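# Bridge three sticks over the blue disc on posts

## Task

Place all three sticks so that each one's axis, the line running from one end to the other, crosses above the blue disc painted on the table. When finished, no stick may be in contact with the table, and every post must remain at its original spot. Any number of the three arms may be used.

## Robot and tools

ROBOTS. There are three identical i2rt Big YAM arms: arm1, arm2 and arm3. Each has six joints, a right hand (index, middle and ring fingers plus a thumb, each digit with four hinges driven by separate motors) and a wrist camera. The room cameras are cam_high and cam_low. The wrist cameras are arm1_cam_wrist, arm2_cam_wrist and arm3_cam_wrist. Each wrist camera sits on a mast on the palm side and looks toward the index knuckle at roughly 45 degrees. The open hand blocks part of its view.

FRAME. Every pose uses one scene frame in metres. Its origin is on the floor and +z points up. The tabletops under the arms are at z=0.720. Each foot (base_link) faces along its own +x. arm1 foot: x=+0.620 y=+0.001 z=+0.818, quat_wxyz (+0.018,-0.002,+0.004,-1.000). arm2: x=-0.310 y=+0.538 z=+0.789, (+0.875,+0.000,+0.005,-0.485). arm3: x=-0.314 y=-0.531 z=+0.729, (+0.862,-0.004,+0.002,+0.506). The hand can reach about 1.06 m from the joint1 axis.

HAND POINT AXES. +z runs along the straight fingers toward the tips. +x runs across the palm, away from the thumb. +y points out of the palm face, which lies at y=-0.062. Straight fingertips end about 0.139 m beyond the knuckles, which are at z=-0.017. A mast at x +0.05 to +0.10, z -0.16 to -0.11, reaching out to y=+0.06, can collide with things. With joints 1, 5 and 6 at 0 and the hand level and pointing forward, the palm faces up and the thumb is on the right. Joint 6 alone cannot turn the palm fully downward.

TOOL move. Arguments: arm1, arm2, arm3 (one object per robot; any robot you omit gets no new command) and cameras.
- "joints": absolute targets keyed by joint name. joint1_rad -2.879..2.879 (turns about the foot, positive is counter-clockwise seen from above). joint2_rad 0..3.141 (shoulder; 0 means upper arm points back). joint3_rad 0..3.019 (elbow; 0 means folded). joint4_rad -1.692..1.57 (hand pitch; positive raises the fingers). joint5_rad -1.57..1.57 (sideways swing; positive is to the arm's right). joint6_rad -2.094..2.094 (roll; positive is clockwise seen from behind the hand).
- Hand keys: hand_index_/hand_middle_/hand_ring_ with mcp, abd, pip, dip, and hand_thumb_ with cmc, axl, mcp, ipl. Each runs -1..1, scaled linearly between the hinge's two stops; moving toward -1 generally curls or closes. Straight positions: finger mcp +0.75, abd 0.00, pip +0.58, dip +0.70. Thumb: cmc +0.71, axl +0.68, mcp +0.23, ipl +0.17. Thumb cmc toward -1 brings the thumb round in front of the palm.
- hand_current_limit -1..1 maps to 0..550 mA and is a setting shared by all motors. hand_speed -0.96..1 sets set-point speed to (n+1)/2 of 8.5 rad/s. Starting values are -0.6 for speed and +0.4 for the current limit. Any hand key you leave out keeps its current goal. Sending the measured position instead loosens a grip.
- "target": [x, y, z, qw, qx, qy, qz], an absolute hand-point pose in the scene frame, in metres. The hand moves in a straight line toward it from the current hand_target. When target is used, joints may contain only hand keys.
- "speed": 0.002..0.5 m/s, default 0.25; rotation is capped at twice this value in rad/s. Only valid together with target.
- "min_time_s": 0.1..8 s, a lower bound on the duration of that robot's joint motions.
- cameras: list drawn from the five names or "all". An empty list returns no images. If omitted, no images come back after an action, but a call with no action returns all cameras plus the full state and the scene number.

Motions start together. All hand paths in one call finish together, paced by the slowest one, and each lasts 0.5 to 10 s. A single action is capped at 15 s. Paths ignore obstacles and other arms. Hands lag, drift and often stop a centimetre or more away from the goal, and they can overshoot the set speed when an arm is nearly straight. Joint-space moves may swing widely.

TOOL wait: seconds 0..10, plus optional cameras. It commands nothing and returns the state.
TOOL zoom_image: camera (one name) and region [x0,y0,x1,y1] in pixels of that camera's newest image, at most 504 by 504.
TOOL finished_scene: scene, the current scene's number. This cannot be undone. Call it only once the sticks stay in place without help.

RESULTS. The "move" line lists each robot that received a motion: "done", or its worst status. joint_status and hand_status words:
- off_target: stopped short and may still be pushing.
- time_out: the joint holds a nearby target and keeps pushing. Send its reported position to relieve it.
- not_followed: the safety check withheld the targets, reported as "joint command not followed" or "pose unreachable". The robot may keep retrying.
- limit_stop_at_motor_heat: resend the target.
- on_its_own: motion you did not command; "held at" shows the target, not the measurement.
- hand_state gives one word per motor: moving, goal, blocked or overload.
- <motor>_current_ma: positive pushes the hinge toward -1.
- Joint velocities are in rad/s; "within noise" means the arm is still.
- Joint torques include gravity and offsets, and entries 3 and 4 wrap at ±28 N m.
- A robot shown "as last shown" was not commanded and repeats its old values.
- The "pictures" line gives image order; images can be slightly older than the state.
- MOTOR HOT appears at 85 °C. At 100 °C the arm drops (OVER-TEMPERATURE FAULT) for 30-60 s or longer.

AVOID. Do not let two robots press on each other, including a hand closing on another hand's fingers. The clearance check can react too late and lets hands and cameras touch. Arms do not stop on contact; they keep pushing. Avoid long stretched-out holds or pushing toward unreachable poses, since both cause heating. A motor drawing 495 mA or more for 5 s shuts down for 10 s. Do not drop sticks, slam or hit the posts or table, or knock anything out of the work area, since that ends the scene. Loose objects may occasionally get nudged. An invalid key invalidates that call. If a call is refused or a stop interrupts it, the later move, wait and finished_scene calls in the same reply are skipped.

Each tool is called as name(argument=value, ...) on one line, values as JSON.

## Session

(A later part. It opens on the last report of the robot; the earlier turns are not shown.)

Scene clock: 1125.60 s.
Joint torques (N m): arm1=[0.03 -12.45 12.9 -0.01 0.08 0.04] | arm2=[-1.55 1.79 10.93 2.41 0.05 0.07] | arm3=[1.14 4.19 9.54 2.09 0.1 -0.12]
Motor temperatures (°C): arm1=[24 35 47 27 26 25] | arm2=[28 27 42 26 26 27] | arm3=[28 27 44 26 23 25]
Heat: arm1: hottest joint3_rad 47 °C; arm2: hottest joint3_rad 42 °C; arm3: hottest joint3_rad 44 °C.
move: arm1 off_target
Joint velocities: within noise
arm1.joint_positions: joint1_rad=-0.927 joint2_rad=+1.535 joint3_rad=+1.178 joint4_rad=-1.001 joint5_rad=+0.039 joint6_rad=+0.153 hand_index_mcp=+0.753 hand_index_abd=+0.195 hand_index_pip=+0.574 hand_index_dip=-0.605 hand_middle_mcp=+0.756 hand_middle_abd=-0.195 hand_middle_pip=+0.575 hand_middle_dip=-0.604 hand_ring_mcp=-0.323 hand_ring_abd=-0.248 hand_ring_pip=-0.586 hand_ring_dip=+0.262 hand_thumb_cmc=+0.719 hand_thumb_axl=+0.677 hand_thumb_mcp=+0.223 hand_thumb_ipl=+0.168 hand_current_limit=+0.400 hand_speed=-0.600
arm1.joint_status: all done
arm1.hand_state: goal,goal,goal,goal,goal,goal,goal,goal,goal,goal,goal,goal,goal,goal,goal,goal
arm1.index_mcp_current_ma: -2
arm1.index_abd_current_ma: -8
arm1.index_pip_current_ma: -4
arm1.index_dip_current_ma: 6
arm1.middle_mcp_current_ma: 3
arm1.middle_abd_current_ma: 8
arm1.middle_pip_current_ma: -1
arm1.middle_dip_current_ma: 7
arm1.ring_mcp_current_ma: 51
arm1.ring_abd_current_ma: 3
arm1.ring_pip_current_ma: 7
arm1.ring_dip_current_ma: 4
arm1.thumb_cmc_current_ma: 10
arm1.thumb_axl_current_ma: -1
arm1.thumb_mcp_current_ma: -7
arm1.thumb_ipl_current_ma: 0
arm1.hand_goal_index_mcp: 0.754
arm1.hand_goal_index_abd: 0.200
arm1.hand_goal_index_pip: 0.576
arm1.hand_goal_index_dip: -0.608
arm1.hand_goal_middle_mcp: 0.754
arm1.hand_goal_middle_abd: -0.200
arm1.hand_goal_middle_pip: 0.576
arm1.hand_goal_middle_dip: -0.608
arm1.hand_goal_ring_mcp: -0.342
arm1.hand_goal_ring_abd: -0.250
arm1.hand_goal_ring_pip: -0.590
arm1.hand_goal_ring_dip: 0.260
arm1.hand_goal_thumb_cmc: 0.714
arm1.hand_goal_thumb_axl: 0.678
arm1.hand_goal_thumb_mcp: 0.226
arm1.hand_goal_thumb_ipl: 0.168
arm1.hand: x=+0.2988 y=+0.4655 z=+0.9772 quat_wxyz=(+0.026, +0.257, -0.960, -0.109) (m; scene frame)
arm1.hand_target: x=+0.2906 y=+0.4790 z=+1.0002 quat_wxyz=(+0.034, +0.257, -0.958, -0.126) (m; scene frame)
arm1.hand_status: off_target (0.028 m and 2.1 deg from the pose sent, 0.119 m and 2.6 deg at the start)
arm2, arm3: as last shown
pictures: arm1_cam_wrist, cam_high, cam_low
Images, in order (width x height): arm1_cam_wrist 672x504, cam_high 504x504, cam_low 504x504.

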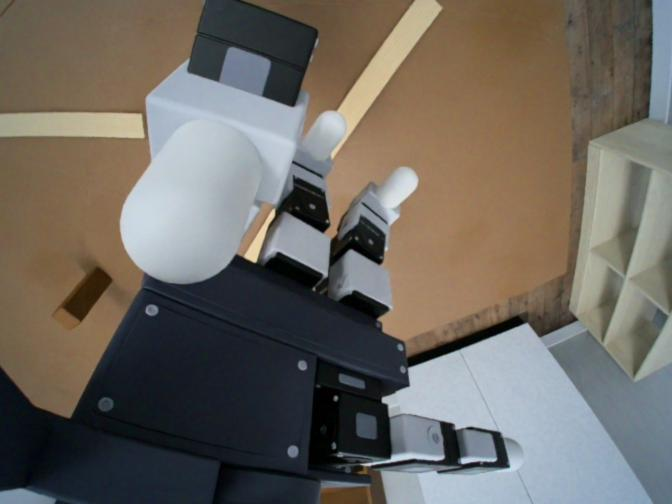

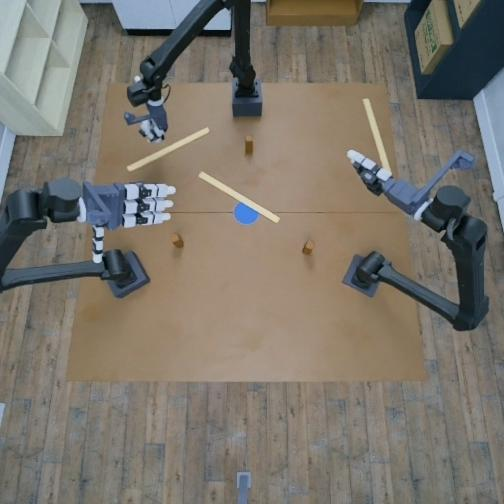

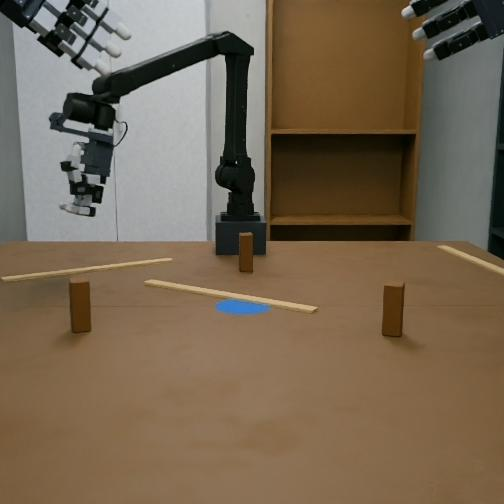

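move(arm1={"target": [0.2865, 0.507, 0.88, -0.0066, -0.2512, 0.9677, 0.0253], "speed": 0.15, "joints": {"hand_index_abd": 0.2, "hand_middle_abd": -0.2, "hand_ring_mcp": 1.0, "hand_ring_pip": 1.0, "hand_ring_dip": 0.9}}, cameras=["arm1_cam_wrist", "cam_low", "cam_high"])

zoom_image(camera="cam_low", region=[20, 150, 170, 300])

zoom_image(camera="arm1_cam_wrist", region=[200, 50, 500, 300])

zoom_image(camera="cam_high", region=[110, 60, 250, 200])

Scene clock: 1156.47 s.
Joint torques (N m): arm1=[0.32 -14.15 11.51 -0.49 0.04 -0.02] | arm2=[-1.55 1.55 10.92 2.43 0.05 0.07] | arm3=[1.9 4.48 9.48 1.92 0.15 -0.1]
Motor temperatures (°C): arm1=[24 35 55 27 26 25] | arm2=[28 27 42 26 26 27] | arm3=[28 27 44 26 23 25]
Heat: arm1: hottest joint3_rad 55 °C; arm2: hottest joint3_rad 42 °C; arm3: hottest joint3_rad 44 °C.
move: arm1 off_target
Joint velocities: within noise
arm1.joint_positions: joint1_rad=-0.958 joint2_rad=+1.792 joint3_rad=+1.262 joint4_rad=-1.021 joint5_rad=+0.008 joint6_rad=+0.141 hand_index_mcp=+0.753 hand_index_abd=+0.195 hand_index_pip=+0.574 hand_index_dip=-0.605 hand_middle_mcp=+0.756 hand_middle_abd=-0.195 hand_middle_pip=+0.575 hand_middle_dip=-0.604 hand_ring_mcp=+0.988 hand_ring_abd=-0.248 hand_ring_pip=+0.993 hand_ring_dip=+0.898 hand_thumb_cmc=+0.717 hand_thumb_axl=+0.677 hand_thumb_mcp=+0.223 hand_thumb_ipl=+0.168 hand_current_limit=+0.400 hand_speed=-0.600
arm1.joint_status: all done
arm1.hand_state: goal,goal,goal,goal,goal,goal,goal,goal,goal,goal,goal,goal,goal,goal,goal,goal
arm1.index_mcp_current_ma: -2
arm1.index_abd_current_ma: -8
arm1.index_pip_current_ma: -4
arm1.index_dip_current_ma: 6
arm1.middle_mcp_current_ma: 3
arm1.middle_abd_current_ma: 8
arm1.middle_pip_current_ma: -1
arm1.middle_dip_current_ma: 7
arm1.ring_mcp_current_ma: -30
arm1.ring_abd_current_ma: 3
arm1.ring_pip_current_ma: -14
arm1.ring_dip_current_ma: -3
arm1.thumb_cmc_current_ma: 5
arm1.thumb_axl_current_ma: -1
arm1.thumb_mcp_current_ma: -7
arm1.thumb_ipl_current_ma: 0
arm1.hand_goal_index_mcp: 0.754
arm1.hand_goal_index_abd: 0.200
arm1.hand_goal_index_pip: 0.576
arm1.hand_goal_index_dip: -0.608
arm1.hand_goal_middle_mcp: 0.754
arm1.hand_goal_middle_abd: -0.200
arm1.hand_goal_middle_pip: 0.576
arm1.hand_goal_middle_dip: -0.608
arm1.hand_goal_ring_mcp: 1.000
arm1.hand_goal_ring_abd: -0.250
arm1.hand_goal_ring_pip: 1.000
arm1.hand_goal_ring_dip: 0.900
arm1.hand_goal_thumb_cmc: 0.714
arm1.hand_goal_thumb_axl: 0.678
arm1.hand_goal_thumb_mcp: 0.226
arm1.hand_goal_thumb_ipl: 0.168
arm1.hand: x=+0.2948 y=+0.4900 z=+0.8692 quat_wxyz=(+0.001, +0.251, -0.968, -0.015) (m; scene frame)
arm1.hand_target: x=+0.2864 y=+0.5061 z=+0.8807 quat_wxyz=(+0.006, +0.254, -0.967, -0.026) (m; scene frame)
arm1.hand_status: off_target (0.022 m and 1.3 deg from the pose sent, 0.106 m and 10.0 deg at the start)
arm2.joint_positions: joint1_rad=-0.236 joint2_rad=+0.633 joint3_rad=+1.346 joint4_rad=-1.359 joint5_rad=-0.103 joint6_rad=+1.070 hand_index_mcp=+0.754 hand_index_abd=+0.000 hand_index_pip=+0.577 hand_index_dip=+0.696 hand_middle_mcp=+0.754 hand_middle_abd=+0.000 hand_middle_pip=+0.577 hand_middle_dip=+0.696 hand_ring_mcp=+0.754 hand_ring_abd=+0.000 hand_ring_pip=+0.577 hand_ring_dip=+0.696 hand_thumb_cmc=+0.714 hand_thumb_axl=+0.677 hand_thumb_mcp=+0.226 hand_thumb_ipl=+0.168 hand_current_limit=+0.400 hand_speed=-0.600
arm2.joint_status: not commanded
arm2.hand_state: goal,goal,goal,goal,goal,goal,goal,goal,goal,goal,goal,goal,goal,goal,goal,goal
arm2.index_mcp_current_ma: 0
arm2.index_abd_current_ma: 0
arm2.index_pip_current_ma: 1
arm2.index_dip_current_ma: 0
arm2.middle_mcp_current_ma: 0
arm2.middle_abd_current_ma: 0
arm2.middle_pip_current_ma: 1
arm2.middle_dip_current_ma: 0
arm2.ring_mcp_current_ma: 0
arm2.ring_abd_current_ma: 0
arm2.ring_pip_current_ma: 1
arm2.ring_dip_current_ma: 0
arm2.thumb_cmc_current_ma: 0
arm2.thumb_axl_current_ma: -1
arm2.thumb_mcp_current_ma: -1
arm2.thumb_ipl_current_ma: 0
arm2.hand_goal_index_mcp: 0.754
arm2.hand_goal_index_abd: 0.000
arm2.hand_goal_index_pip: 0.576
arm2.hand_goal_index_dip: 0.696
arm2.hand_goal_middle_mcp: 0.754
arm2.hand_goal_middle_abd: 0.000
arm2.hand_goal_middle_pip: 0.576
arm2.hand_goal_middle_dip: 0.696
arm2.hand_goal_ring_mcp: 0.754
arm2.hand_goal_ring_abd: 0.000
arm2.hand_goal_ring_pip: 0.576
arm2.hand_goal_ring_dip: 0.696
arm2.hand_goal_thumb_cmc: 0.714
arm2.hand_goal_thumb_axl: 0.678
arm2.hand_goal_thumb_mcp: 0.226
arm2.hand_goal_thumb_ipl: 0.168
arm2.hand: x=-0.2867 y=+0.2657 z=+1.3096 quat_wxyz=(+0.312, +0.843, -0.304, +0.316) (m; scene frame)
arm2.hand_target: x=-0.2872 y=+0.2675 z=+1.3238 quat_wxyz=(+0.323, +0.836, -0.301, +0.325) (m; scene frame)
arm2.hand_status: not commanded
arm3.joint_positions: joint1_rad=-0.248 joint2_rad=+0.524 joint3_rad=+1.344 joint4_rad=-1.154 joint5_rad=+0.108 joint6_rad=+1.160 hand_index_mcp=+0.755 hand_index_abd=+0.001 hand_index_pip=+0.577 hand_index_dip=+0.696 hand_middle_mcp=+0.755 hand_middle_abd=+0.001 hand_middle_pip=+0.577 hand_middle_dip=+0.696 hand_ring_mcp=+0.755 hand_ring_abd=+0.001 hand_ring_pip=+0.577 hand_ring_dip=+0.696 hand_thumb_cmc=+0.715 hand_thumb_axl=+0.677 hand_thumb_mcp=+0.226 hand_thumb_ipl=+0.168 hand_current_limit=+0.400 hand_speed=-0.600
arm3.joint_status: not commanded
arm3.hand_state: goal,goal,goal,goal,goal,goal,goal,goal,goal,goal,goal,goal,goal,goal,goal,goal
arm3.index_mcp_current_ma: 1
arm3.index_abd_current_ma: 0
arm3.index_pip_current_ma: 0
arm3.index_dip_current_ma: 0
arm3.middle_mcp_current_ma: 1
arm3.middle_abd_current_ma: 0
arm3.middle_pip_current_ma: 0
arm3.middle_dip_current_ma: 0
arm3.ring_mcp_current_ma: 1
arm3.ring_abd_current_ma: 0
arm3.ring_pip_current_ma: 0
arm3.ring_dip_current_ma: 0
arm3.thumb_cmc_current_ma: 0
arm3.thumb_axl_current_ma: 0
arm3.thumb_mcp_current_ma: 0
arm3.thumb_ipl_current_ma: 0
arm3.hand_goal_index_mcp: 0.754
arm3.hand_goal_index_abd: 0.000
arm3.hand_goal_index_pip: 0.576
arm3.hand_goal_index_dip: 0.696
arm3.hand_goal_middle_mcp: 0.754
arm3.hand_goal_middle_abd: 0.000
arm3.hand_goal_middle_pip: 0.576
arm3.hand_goal_middle_dip: 0.696
arm3.hand_goal_ring_mcp: 0.754
arm3.hand_goal_ring_abd: 0.000
arm3.hand_goal_ring_pip: 0.576
arm3.hand_goal_ring_dip: 0.696
arm3.hand_goal_thumb_cmc: 0.714
arm3.hand_goal_thumb_axl: 0.678
arm3.hand_goal_thumb_mcp: 0.226
arm3.hand_goal_thumb_ipl: 0.168
arm3.hand: x=-0.0891 y=-0.4405 z=+1.3218 quat_wxyz=(-0.069, +0.684, +0.444, +0.575) (m; scene frame)
arm3.hand_target: x=-0.0923 y=-0.4439 z=+1.3317 quat_wxyz=(-0.072, +0.679, +0.440, +0.584) (m; scene frame)
arm3.hand_status: not commanded
pictures: arm1_cam_wrist, cam_high, cam_low
Images, in order (width x height): arm1_cam_wrist 672x504, cam_high 504x504, cam_low 504x504.

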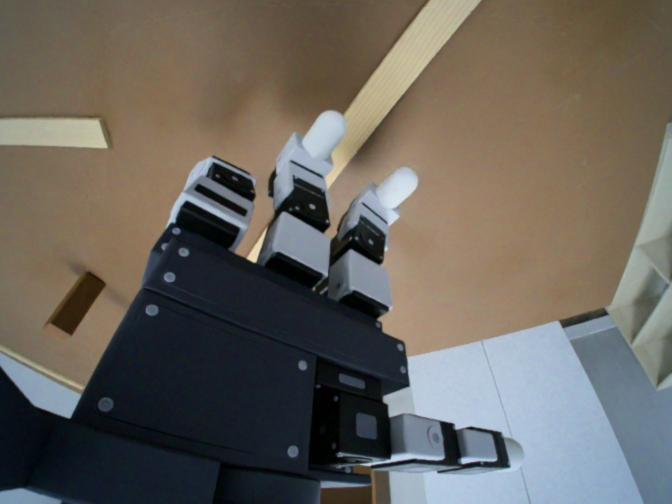

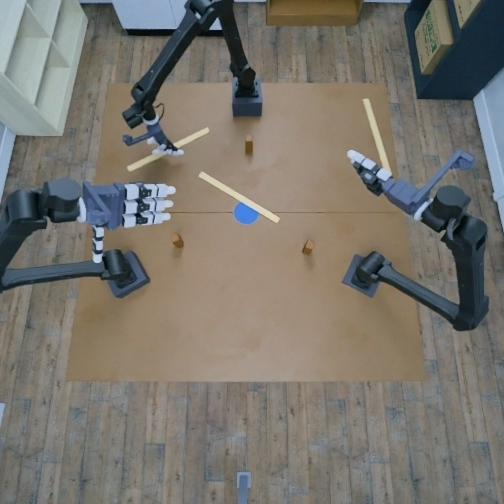

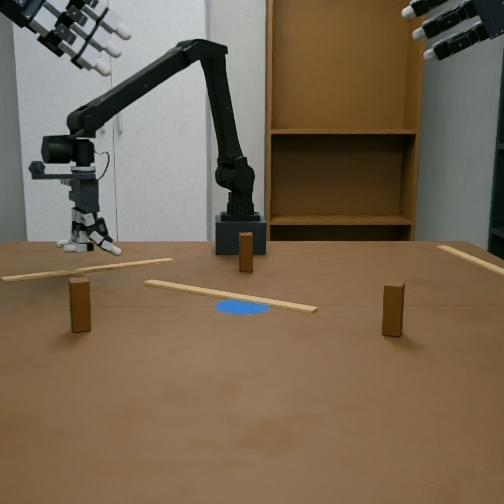

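Scaled by 3.360 from the camera's 504x504 image, which has a finer 720x720 frame.

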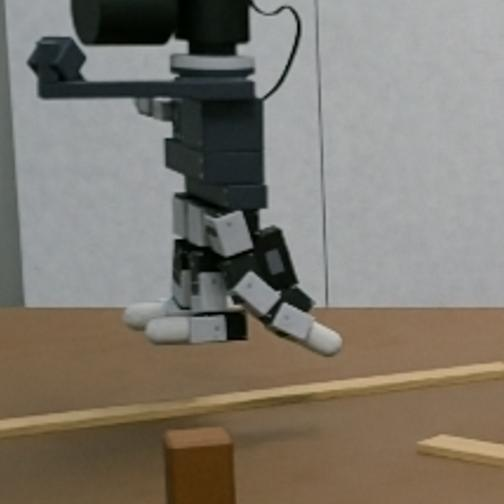

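Scaled by 1.680 from the camera's 672x504 image, which has a finer 960x720 frame.

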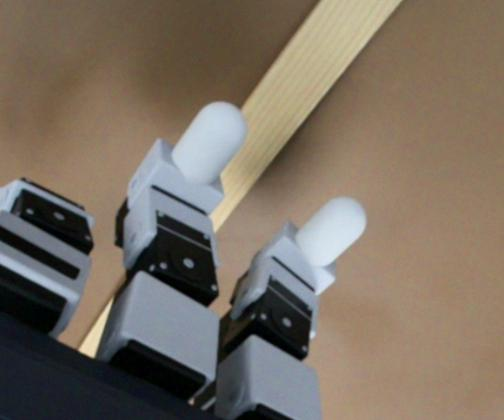

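Scaled by 3.600 from the camera's 504x504 image, which has a finer 720x720 frame.

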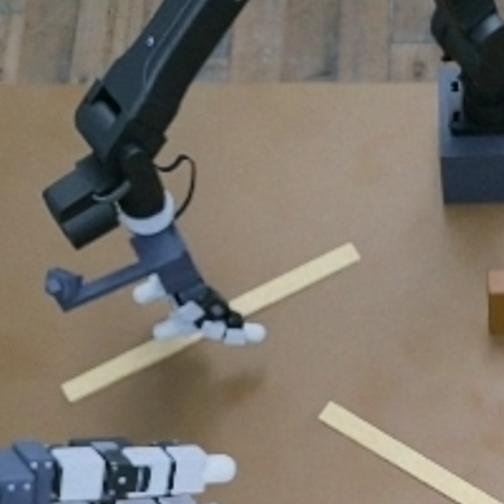

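move(arm1={"target": [0.2885, 0.5035, 0.84, -0.0066, -0.2512, 0.9677, 0.0253], "speed": 0.12, "joints": {"hand_ring_abd": -0.8}})

move(arm1={"target": [0.2885, 0.5035, 0.818, -0.0066, -0.2512, 0.9677, 0.0253], "speed": 0.06}, cameras=["arm1_cam_wrist", "cam_low", "cam_high"])

zoom_image(camera="cam_low", region=[30, 200, 130, 300])

zoom_image(camera="arm1_cam_wrist", region=[200, 50, 500, 300])

Scene clock: 1191.70 s.
Joint torques (N m): arm1=[-0.09 -14.45 7.35 0.58 0.03 0.05] | arm2=[-1.67 1.55 10.91 2.45 0.05 0.06] | arm3=[1.38 4.07 9.7 2.07 0.11 -0.08]
Motor temperatures (°C): arm1=[24 35 54 27 26 25] | arm2=[28 27 42 26 26 27] | arm3=[28 27 45 26 23 25]
Heat: arm1: hottest joint3_rad 54 °C; arm2: hottest joint3_rad 42 °C; arm3: hottest joint3_rad 45 °C.
move: arm1 off_target
Joint velocities: within noise
arm1.joint_positions: joint1_rad=-0.958 joint2_rad=+1.837 joint3_rad=+1.262 joint4_rad=-0.944 joint5_rad=+0.008 joint6_rad=+0.144 hand_index_mcp=+0.753 hand_index_abd=+0.195 hand_index_pip=+0.574 hand_index_dip=-0.605 hand_middle_mcp=+0.756 hand_middle_abd=-0.195 hand_middle_pip=+0.575 hand_middle_dip=-0.604 hand_ring_mcp=+0.988 hand_ring_abd=-0.792 hand_ring_pip=+0.994 hand_ring_dip=+0.898 hand_thumb_cmc=+0.717 hand_thumb_axl=+0.677 hand_thumb_mcp=+0.223 hand_thumb_ipl=+0.168 hand_current_limit=+0.400 hand_speed=-0.600
arm1.joint_status: all done
arm1.hand_state: goal,goal,goal,goal,goal,goal,goal,goal,goal,goal,goal,goal,goal,goal,goal,goal
arm1.index_mcp_current_ma: -2
arm1.index_abd_current_ma: -8
arm1.index_pip_current_ma: -4
arm1.index_dip_current_ma: 6
arm1.middle_mcp_current_ma: 3
arm1.middle_abd_current_ma: 8
arm1.middle_pip_current_ma: -1
arm1.middle_dip_current_ma: 7
arm1.ring_mcp_current_ma: -30
arm1.ring_abd_current_ma: 14
arm1.ring_pip_current_ma: -12
arm1.ring_dip_current_ma: -3
arm1.thumb_cmc_current_ma: 5
arm1.thumb_axl_current_ma: -1
arm1.thumb_mcp_current_ma: -7
arm1.thumb_ipl_current_ma: 0
arm1.hand_goal_index_mcp: 0.754
arm1.hand_goal_index_abd: 0.200
arm1.hand_goal_index_pip: 0.576
arm1.hand_goal_index_dip: -0.608
arm1.hand_goal_middle_mcp: 0.754
arm1.hand_goal_middle_abd: -0.200
arm1.hand_goal_middle_pip: 0.576
arm1.hand_goal_middle_dip: -0.608
arm1.hand_goal_ring_mcp: 1.000
arm1.hand_goal_ring_abd: -0.800
arm1.hand_goal_ring_pip: 1.000
arm1.hand_goal_ring_dip: 0.900
arm1.hand_goal_thumb_cmc: 0.714
arm1.hand_goal_thumb_axl: 0.678
arm1.hand_goal_thumb_mcp: 0.226
arm1.hand_goal_thumb_ipl: 0.168
arm1.hand: x=+0.2862 y=+0.5018 z=+0.8505 quat_wxyz=(+0.007, +0.250, -0.968, -0.030) (m; scene frame)
arm1.hand_target: x=+0.2889 y=+0.5035 z=+0.8400 quat_wxyz=(+0.006, +0.250, -0.968, -0.025) (m; scene frame)
arm1.hand_status: off_target (0.011 m and 0.6 deg from the pose sent, 0.033 m and 1.3 deg at the start)
arm2, arm3: as last shown
pictures: none

Scene clock: 1192.77 s.
Joint torques (N m): arm1=[-0.03 -14.56 6.64 0.64 0.03 0.03] | arm2=[-1.55 1.73 10.92 2.4 0.05 0.07] | arm3=[1.14 3.9 9.47 2.06 0.11 -0.14]
Motor temperatures (°C): arm1=[24 35 54 27 26 25] | arm2=[28 27 42 26 26 27] | arm3=[28 27 45 26 23 25]
Heat: arm1: hottest joint3_rad 54 °C; arm2: hottest joint3_rad 42 °C; arm3: hottest joint3_rad 45 °C.
move: arm1 off_target
Joint velocities: within noise
arm1.joint_positions: joint1_rad=-0.958 joint2_rad=+1.868 joint3_rad=+1.251 joint4_rad=-0.894 joint5_rad=+0.006 joint6_rad=+0.148 hand_index_mcp=+0.753 hand_index_abd=+0.195 hand_index_pip=+0.574 hand_index_dip=-0.605 hand_middle_mcp=+0.756 hand_middle_abd=-0.195 hand_middle_pip=+0.575 hand_middle_dip=-0.604 hand_ring_mcp=+0.988 hand_ring_abd=-0.792 hand_ring_pip=+0.994 hand_ring_dip=+0.898 hand_thumb_cmc=+0.717 hand_thumb_axl=+0.677 hand_thumb_mcp=+0.223 hand_thumb_ipl=+0.168 hand_current_limit=+0.400 hand_speed=-0.600
arm1.joint_status: not commanded
arm1.hand_state: goal,goal,goal,goal,goal,goal,goal,goal,goal,goal,goal,goal,goal,goal,goal,goal
arm1.index_mcp_current_ma: -2
arm1.index_abd_current_ma: -8
arm1.index_pip_current_ma: -4
arm1.index_dip_current_ma: 6
arm1.middle_mcp_current_ma: 3
arm1.middle_abd_current_ma: 8
arm1.middle_pip_current_ma: -1
arm1.middle_dip_current_ma: 7
arm1.ring_mcp_current_ma: -30
arm1.ring_abd_current_ma: 14
arm1.ring_pip_current_ma: -11
arm1.ring_dip_current_ma: -3
arm1.thumb_cmc_current_ma: 5
arm1.thumb_axl_current_ma: -1
arm1.thumb_mcp_current_ma: -7
arm1.thumb_ipl_current_ma: 0
arm1.hand_goal_index_mcp: 0.754
arm1.hand_goal_index_abd: 0.200
arm1.hand_goal_index_pip: 0.576
arm1.hand_goal_index_dip: -0.608
arm1.hand_goal_middle_mcp: 0.754
arm1.hand_goal_middle_abd: -0.200
arm1.hand_goal_middle_pip: 0.576
arm1.hand_goal_middle_dip: -0.608
arm1.hand_goal_ring_mcp: 1.000
arm1.hand_goal_ring_abd: -0.800
arm1.hand_goal_ring_pip: 1.000
arm1.hand_goal_ring_dip: 0.900
arm1.hand_goal_thumb_cmc: 0.714
arm1.hand_goal_thumb_axl: 0.678
arm1.hand_goal_thumb_mcp: 0.226
arm1.hand_goal_thumb_ipl: 0.168
arm1.hand: x=+0.2842 y=+0.5047 z=+0.8324 quat_wxyz=(+0.009, +0.247, -0.968, -0.033) (m; scene frame)
arm1.hand_target: x=+0.2890 y=+0.5032 z=+0.8184 quat_wxyz=(+0.007, +0.249, -0.968, -0.025) (m; scene frame)
arm1.hand_status: off_target (0.015 m and 1.1 deg from the pose sent, 0.033 m and 0.6 deg at the start)
arm2, arm3: as last shown
pictures: arm1_cam_wrist, cam_high, cam_low
Images, in order (width x height): arm1_cam_wrist 672x504, cam_high 504x504, cam_low 504x504.

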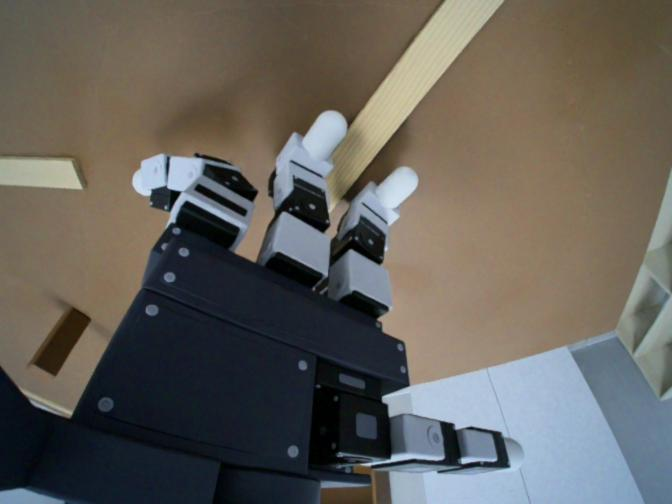

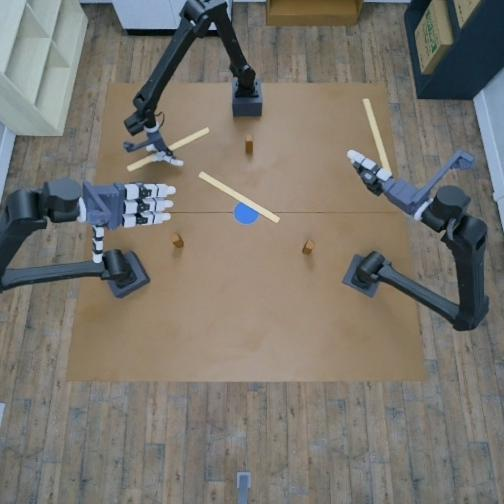

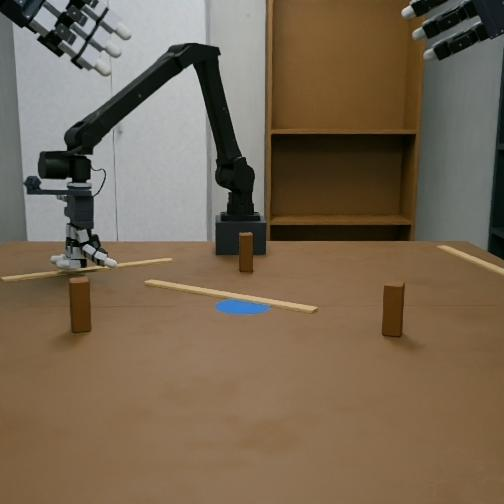

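Scaled by 5.040 from the camera's 504x504 image, which has a finer 720x720 frame.

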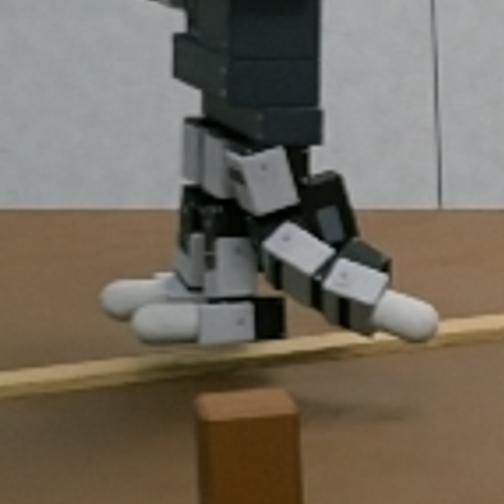

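Scaled by 1.680 from the camera's 672x504 image, which has a finer 960x720 frame.

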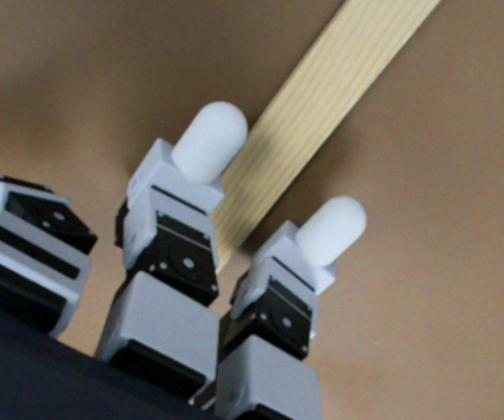

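move(arm1={"target": [0.2885, 0.501, 0.798, -0.0066, -0.2512, 0.9677, 0.0253], "speed": 0.06})

move(arm1={"target": [0.2885, 0.501, 0.787, -0.0066, -0.2512, 0.9677, 0.0253], "speed": 0.06}, cameras=["arm1_cam_wrist", "cam_low"])

zoom_image(camera="cam_low", region=[30, 200, 130, 300])

zoom_image(camera="arm1_cam_wrist", region=[200, 50, 500, 300])

Scene clock: 1202.93 s.
Joint torques (N m): arm1=[0.21 -14.1 6.23 0.72 0.08 0.01] | arm2=[-1.55 1.61 10.89 2.41 0.06 0.07] | arm3=[1.79 4.01 9.52 1.88 0.13 -0.08]
Motor temperatures (°C): arm1=[24 34 51 27 26 25] | arm2=[28 27 42 26 26 27] | arm3=[28 27 45 26 23 25]
Heat: arm1: hottest joint3_rad 51 °C; arm2: hottest joint3_rad 42 °C; arm3: hottest joint3_rad 45 °C.
move: arm1 off_target
Joint velocities: within noise
arm1.joint_positions: joint1_rad=-0.958 joint2_rad=+1.889 joint3_rad=+1.232 joint4_rad=-0.844 joint5_rad=+0.006 joint6_rad=+0.144 hand_index_mcp=+0.757 hand_index_abd=+0.194 hand_index_pip=+0.582 hand_index_dip=-0.605 hand_middle_mcp=+0.756 hand_middle_abd=-0.196 hand_middle_pip=+0.576 hand_middle_dip=-0.604 hand_ring_mcp=+0.989 hand_ring_abd=-0.792 hand_ring_pip=+0.994 hand_ring_dip=+0.898 hand_thumb_cmc=+0.716 hand_thumb_axl=+0.677 hand_thumb_mcp=+0.223 hand_thumb_ipl=+0.168 hand_current_limit=+0.400 hand_speed=-0.600
arm1.joint_status: not commanded
arm1.hand_state: goal,goal,goal,goal,goal,goal,goal,goal,goal,goal,goal,goal,goal,goal,goal,goal
arm1.index_mcp_current_ma: 6
arm1.index_abd_current_ma: -10
arm1.index_pip_current_ma: 12
arm1.index_dip_current_ma: 6
arm1.middle_mcp_current_ma: 3
arm1.middle_abd_current_ma: 6
arm1.middle_pip_current_ma: 0
arm1.middle_dip_current_ma: 7
arm1.ring_mcp_current_ma: -28
arm1.ring_abd_current_ma: 14
arm1.ring_pip_current_ma: -11
arm1.ring_dip_current_ma: -3
arm1.thumb_cmc_current_ma: 4
arm1.thumb_axl_current_ma: -1
arm1.thumb_mcp_current_ma: -8
arm1.thumb_ipl_current_ma: 0
arm1.hand_goal_index_mcp: 0.754
arm1.hand_goal_index_abd: 0.200
arm1.hand_goal_index_pip: 0.576
arm1.hand_goal_index_dip: -0.608
arm1.hand_goal_middle_mcp: 0.754
arm1.hand_goal_middle_abd: -0.200
arm1.hand_goal_middle_pip: 0.576
arm1.hand_goal_middle_dip: -0.608
arm1.hand_goal_ring_mcp: 1.000
arm1.hand_goal_ring_abd: -0.800
arm1.hand_goal_ring_pip: 1.000
arm1.hand_goal_ring_dip: 0.900
arm1.hand_goal_thumb_cmc: 0.714
arm1.hand_goal_thumb_axl: 0.678
arm1.hand_goal_thumb_mcp: 0.226
arm1.hand_goal_thumb_ipl: 0.168
arm1.hand: x=+0.2835 y=+0.5050 z=+0.8173 quat_wxyz=(+0.011, +0.250, -0.968, -0.038) (m; scene frame)
arm1.hand_target: x=+0.2884 y=+0.5006 z=+0.7985 quat_wxyz=(+0.006, +0.253, -0.967, -0.026) (m; scene frame)
arm1.hand_status: off_target (0.020 m and 1.5 deg from the pose sent, 0.035 m and 1.1 deg at the start)
arm2, arm3: as last shown
pictures: none

Scene clock: 1203.90 s.
Joint torques (N m): arm1=[0.09 -12.92 5.79 1.21 0.06 0.05] | arm2=[-1.44 1.67 10.93 2.47 0.05 0.07] | arm3=[1.79 4.01 9.68 1.99 0.15 -0.13]
Motor temperatures (°C): arm1=[24 34 50 27 26 25] | arm2=[28 27 42 26 26 27] | arm3=[28 27 45 26 23 25]
Heat: arm1: hottest joint3_rad 50 °C; arm2: hottest joint3_rad 42 °C; arm3: hottest joint3_rad 45 °C.
move: arm1 off_target
Joint velocities: within noise
arm1.joint_positions: joint1_rad=-0.958 joint2_rad=+1.890 joint3_rad=+1.230 joint4_rad=-0.832 joint5_rad=+0.008 joint6_rad=+0.148 hand_index_mcp=+0.772 hand_index_abd=+0.196 hand_index_pip=+0.591 hand_index_dip=-0.605 hand_middle_mcp=+0.764 hand_middle_abd=-0.197 hand_middle_pip=+0.583 hand_middle_dip=-0.604 hand_ring_mcp=+0.989 hand_ring_abd=-0.792 hand_ring_pip=+0.994 hand_ring_dip=+0.898 hand_thumb_cmc=+0.716 hand_thumb_axl=+0.677 hand_thumb_mcp=+0.223 hand_thumb_ipl=+0.168 hand_current_limit=+0.400 hand_speed=-0.600
arm1.joint_status: not commanded
arm1.hand_state: goal,goal,goal,goal,goal,goal,goal,goal,goal,goal,goal,goal,goal,goal,goal,goal
arm1.index_mcp_current_ma: 47
arm1.index_abd_current_ma: -5
arm1.index_pip_current_ma: 36
arm1.index_dip_current_ma: 6
arm1.middle_mcp_current_ma: 23
arm1.middle_abd_current_ma: 5
arm1.middle_pip_current_ma: 15
arm1.middle_dip_current_ma: 7
arm1.ring_mcp_current_ma: -28
arm1.ring_abd_current_ma: 14
arm1.ring_pip_current_ma: -11
arm1.ring_dip_current_ma: -3
arm1.thumb_cmc_current_ma: 4
arm1.thumb_axl_current_ma: -1
arm1.thumb_mcp_current_ma: -8
arm1.thumb_ipl_current_ma: 0
arm1.hand_goal_index_mcp: 0.754
arm1.hand_goal_index_abd: 0.200
arm1.hand_goal_index_pip: 0.576
arm1.hand_goal_index_dip: -0.608
arm1.hand_goal_middle_mcp: 0.754
arm1.hand_goal_middle_abd: -0.200
arm1.hand_goal_middle_pip: 0.576
arm1.hand_goal_middle_dip: -0.608
arm1.hand_goal_ring_mcp: 1.000
arm1.hand_goal_ring_abd: -0.800
arm1.hand_goal_ring_pip: 1.000
arm1.hand_goal_ring_dip: 0.900
arm1.hand_goal_thumb_cmc: 0.714
arm1.hand_goal_thumb_axl: 0.678
arm1.hand_goal_thumb_mcp: 0.226
arm1.hand_goal_thumb_ipl: 0.168
arm1.hand: x=+0.2830 y=+0.5067 z=+0.8175 quat_wxyz=(+0.012, +0.247, -0.968, -0.042) (m; scene frame)
arm1.hand_target: x=+0.2898 y=+0.5001 z=+0.7883 quat_wxyz=(+0.006, +0.249, -0.968, -0.025) (m; scene frame)
arm1.hand_status: off_target (0.031 m and 2.1 deg from the pose sent, 0.031 m and 1.5 deg at the start)
arm2, arm3: as last shown
pictures: arm1_cam_wrist, cam_low
Images, in order (width x height): arm1_cam_wrist 672x504, cam_low 504x504.

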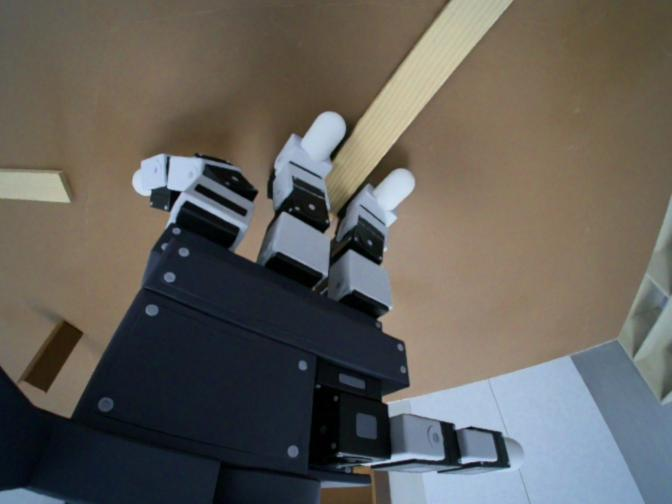

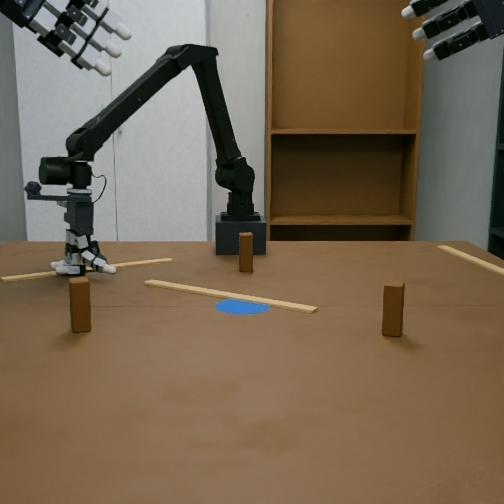

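Scaled by 5.040 from the camera's 504x504 image, which has a finer 720x720 frame.

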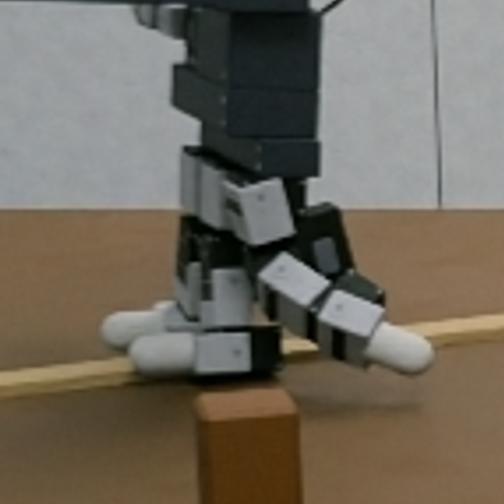

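Scaled by 1.680 from the camera's 672x504 image, which has a finer 960x720 frame.

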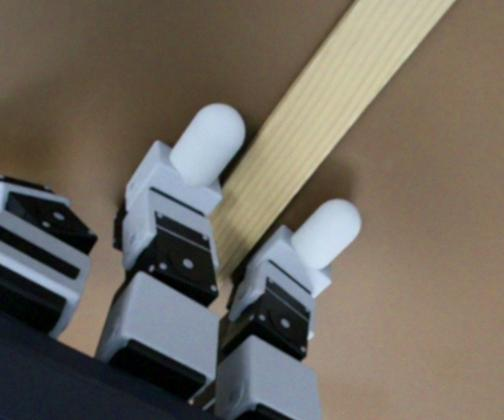

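move(arm1={"joints": {"hand_index_abd": -0.1, "hand_middle_abd": 0.1, "hand_current_limit": 0.6}}, cameras=["arm1_cam_wrist", "cam_low"])

zoom_image(camera="cam_low", region=[30, 200, 130, 300])

zoom_image(camera="arm1_cam_wrist", region=[200, 50, 500, 300])

Scene clock: 1213.87 s.
Joint torques (N m): arm1=[0.09 -12.92 5.78 0.98 0.07 0.05] | arm2=[-1.26 1.67 10.86 2.43 0.05 0.07] | arm3=[1.67 3.49 9.58 2.02 0.11 -0.09]
Motor temperatures (°C): arm1=[24 35 48 27 26 25] | arm2=[28 27 42 26 26 27] | arm3=[28 27 45 26 23 25]
Heat: arm1: hottest joint3_rad 48 °C; arm2: hottest joint3_rad 42 °C; arm3: hottest joint3_rad 45 °C.
move: arm1 off_target
Joint velocities: within noise
arm1.joint_positions: joint1_rad=-0.958 joint2_rad=+1.890 joint3_rad=+1.230 joint4_rad=-0.826 joint5_rad=+0.008 joint6_rad=+0.141 hand_index_mcp=+0.775 hand_index_abd=+0.117 hand_index_pip=+0.591 hand_index_dip=-0.605 hand_middle_mcp=+0.760 hand_middle_abd=-0.118 hand_middle_pip=+0.585 hand_middle_dip=-0.605 hand_ring_mcp=+0.989 hand_ring_abd=-0.792 hand_ring_pip=+0.995 hand_ring_dip=+0.898 hand_thumb_cmc=+0.716 hand_thumb_axl=+0.677 hand_thumb_mcp=+0.223 hand_thumb_ipl=+0.168 hand_current_limit=+0.600 hand_speed=-0.600
arm1.joint_status: hand_index_abd off_target (ended at +0.117, target -0.100); hand_middle_abd off_target (ended at -0.118, target +0.100); the others done
arm1.hand_state: blocked,blocked,goal,goal,goal,blocked,goal,goal,goal,goal,goal,goal,goal,goal,goal,goal
arm1.index_mcp_current_ma: 57
arm1.index_abd_current_ma: 440
arm1.index_pip_current_ma: 36
arm1.index_dip_current_ma: 5
arm1.middle_mcp_current_ma: 14
arm1.middle_abd_current_ma: -440
arm1.middle_pip_current_ma: 20
arm1.middle_dip_current_ma: 5
arm1.ring_mcp_current_ma: -25
arm1.ring_abd_current_ma: 13
arm1.ring_pip_current_ma: -10
arm1.ring_dip_current_ma: -3
arm1.thumb_cmc_current_ma: 3
arm1.thumb_axl_current_ma: -1
arm1.thumb_mcp_current_ma: -8
arm1.thumb_ipl_current_ma: 0
arm1.hand_goal_index_mcp: 0.754
arm1.hand_goal_index_abd: -0.100
arm1.hand_goal_index_pip: 0.576
arm1.hand_goal_index_dip: -0.608
arm1.hand_goal_middle_mcp: 0.754
arm1.hand_goal_middle_abd: 0.100
arm1.hand_goal_middle_pip: 0.576
arm1.hand_goal_middle_dip: -0.608
arm1.hand_goal_ring_mcp: 1.000
arm1.hand_goal_ring_abd: -0.800
arm1.hand_goal_ring_pip: 1.000
arm1.hand_goal_ring_dip: 0.900
arm1.hand_goal_thumb_cmc: 0.714
arm1.hand_goal_thumb_axl: 0.678
arm1.hand_goal_thumb_mcp: 0.226
arm1.hand_goal_thumb_ipl: 0.168
arm1.hand: x=+0.2815 y=+0.5077 z=+0.8179 quat_wxyz=(+0.013, +0.251, -0.967, -0.045) (m; scene frame)
arm1.hand_target: x=+0.2891 y=+0.5000 z=+0.7884 quat_wxyz=(+0.006, +0.253, -0.967, -0.026) (m; scene frame)
arm1.hand_status: not commanded
arm2, arm3: as last shown
pictures: arm1_cam_wrist, cam_low
Images, in order (width x height): arm1_cam_wrist 672x504, cam_low 504x504.

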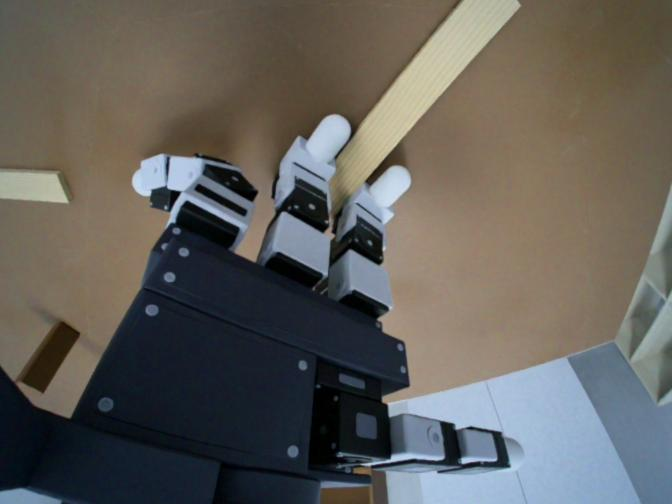

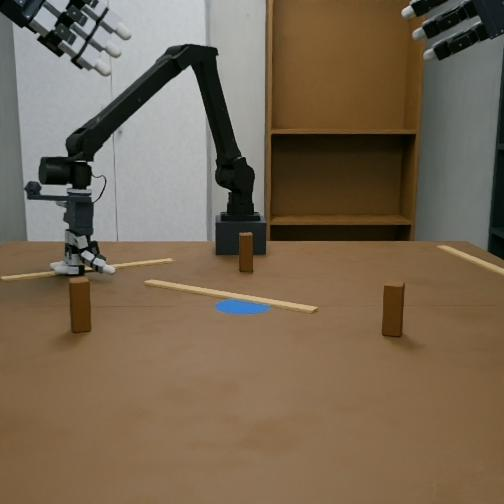

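Scaled by 5.040 from the camera's 504x504 image, which has a finer 720x720 frame.

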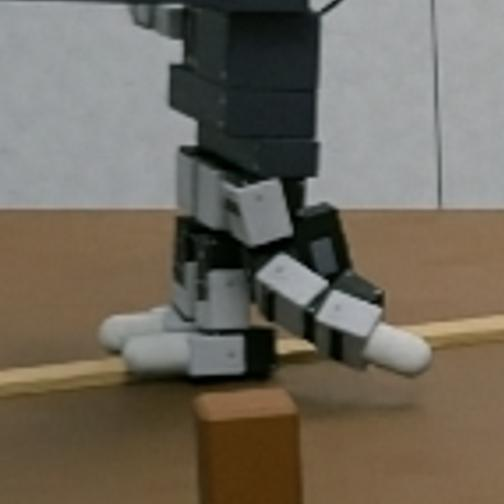

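Scaled by 1.680 from the camera's 672x504 image, which has a finer 960x720 frame.

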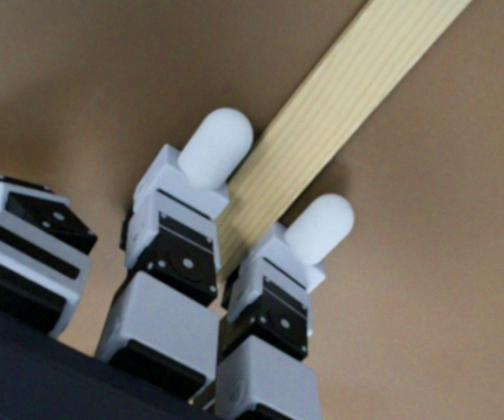

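move(arm1={"target": [0.283, 0.512, 0.87, -0.0066, -0.2512, 0.9677, 0.0253], "speed": 0.04}, cameras=["arm1_cam_wrist", "cam_low"])

zoom_image(camera="cam_low", region=[0, 180, 180, 300])

Scene clock: 1220.13 s.
Joint torques (N m): arm1=[-0.32 -16.26 11.37 -0.64 0.03 0.04] | arm2=[-1.44 1.61 10.91 2.37 0.05 0.07] | arm3=[1.9 4.42 9.57 2 0.12 -0.07]
Motor temperatures (°C): arm1=[24 35 47 27 26 25] | arm2=[28 27 42 26 26 27] | arm3=[28 27 45 26 23 25]
Heat: arm1: hottest joint3_rad 47 °C; arm2: hottest joint3_rad 42 °C; arm3: hottest joint3_rad 45 °C.
move: arm1 off_target
Joint velocities: within noise
arm1.joint_positions: joint1_rad=-0.958 joint2_rad=+1.842 joint3_rad=+1.269 joint4_rad=-1.004 joint5_rad=+0.005 joint6_rad=+0.136 hand_index_mcp=+0.758 hand_index_abd=+0.117 hand_index_pip=+0.578 hand_index_dip=-0.608 hand_middle_mcp=+0.744 hand_middle_abd=-0.118 hand_middle_pip=+0.572 hand_middle_dip=-0.608 hand_ring_mcp=+0.989 hand_ring_abd=-0.792 hand_ring_pip=+0.995 hand_ring_dip=+0.898 hand_thumb_cmc=+0.716 hand_thumb_axl=+0.677 hand_thumb_mcp=+0.223 hand_thumb_ipl=+0.168 hand_current_limit=+0.600 hand_speed=-0.600
arm1.joint_status: not commanded
arm1.hand_state: goal,blocked,goal,goal,goal,blocked,goal,goal,goal,goal,goal,goal,goal,goal,goal,goal
arm1.index_mcp_current_ma: 7
arm1.index_abd_current_ma: 440
arm1.index_pip_current_ma: 4
arm1.index_dip_current_ma: 0
arm1.middle_mcp_current_ma: -24
arm1.middle_abd_current_ma: -440
arm1.middle_pip_current_ma: -6
arm1.middle_dip_current_ma: 0
arm1.ring_mcp_current_ma: -25
arm1.ring_abd_current_ma: 13
arm1.ring_pip_current_ma: -10
arm1.ring_dip_current_ma: -3
arm1.thumb_cmc_current_ma: 3
arm1.thumb_axl_current_ma: -1
arm1.thumb_mcp_current_ma: -8
arm1.thumb_ipl_current_ma: 0
arm1.hand_goal_index_mcp: 0.754
arm1.hand_goal_index_abd: -0.100
arm1.hand_goal_index_pip: 0.576
arm1.hand_goal_index_dip: -0.608
arm1.hand_goal_middle_mcp: 0.754
arm1.hand_goal_middle_abd: 0.100
arm1.hand_goal_middle_pip: 0.576
arm1.hand_goal_middle_dip: -0.608
arm1.hand_goal_ring_mcp: 1.000
arm1.hand_goal_ring_abd: -0.800
arm1.hand_goal_ring_pip: 1.000
arm1.hand_goal_ring_dip: 0.900
arm1.hand_goal_thumb_cmc: 0.714
arm1.hand_goal_thumb_axl: 0.678
arm1.hand_goal_thumb_mcp: 0.226
arm1.hand_goal_thumb_ipl: 0.168
arm1.hand: x=+0.2924 y=+0.4917 z=+0.8451 quat_wxyz=(-0.003, +0.254, -0.967, -0.003) (m; scene frame)
arm1.hand_target: x=+0.2832 y=+0.5104 z=+0.8704 quat_wxyz=(+0.007, +0.253, -0.967, -0.025) (m; scene frame)
arm1.hand_status: off_target (0.034 m and 2.8 deg from the pose sent, 0.052 m and 2.4 deg at the start)
arm2, arm3: as last shown
pictures: arm1_cam_wrist, cam_low
Images, in order (width x height): arm1_cam_wrist 672x504, cam_low 504x504.

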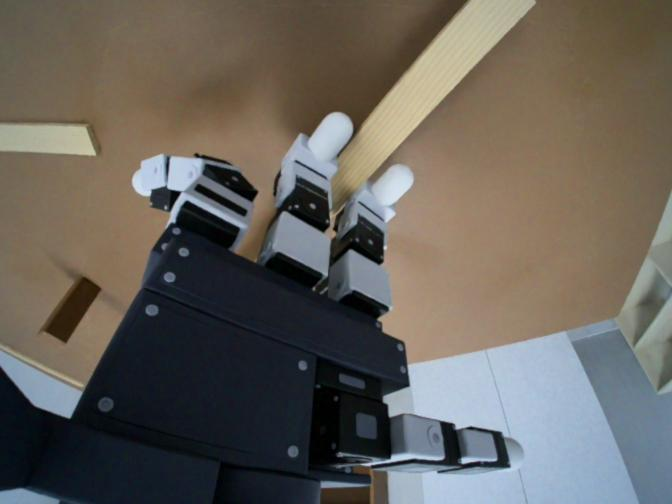

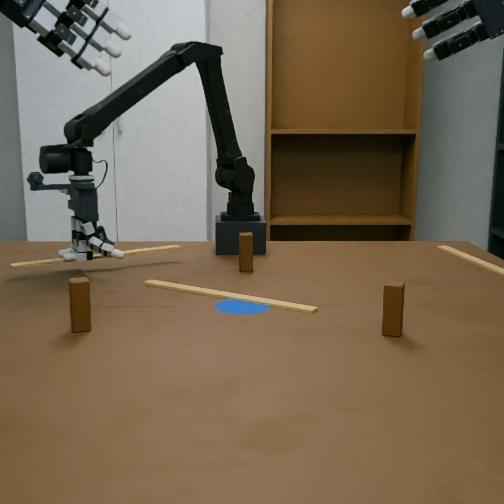

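Scaled by 2.800 from the camera's 504x504 image, which has a finer 720x720 frame.

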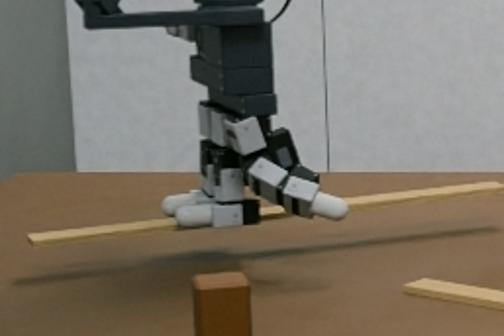

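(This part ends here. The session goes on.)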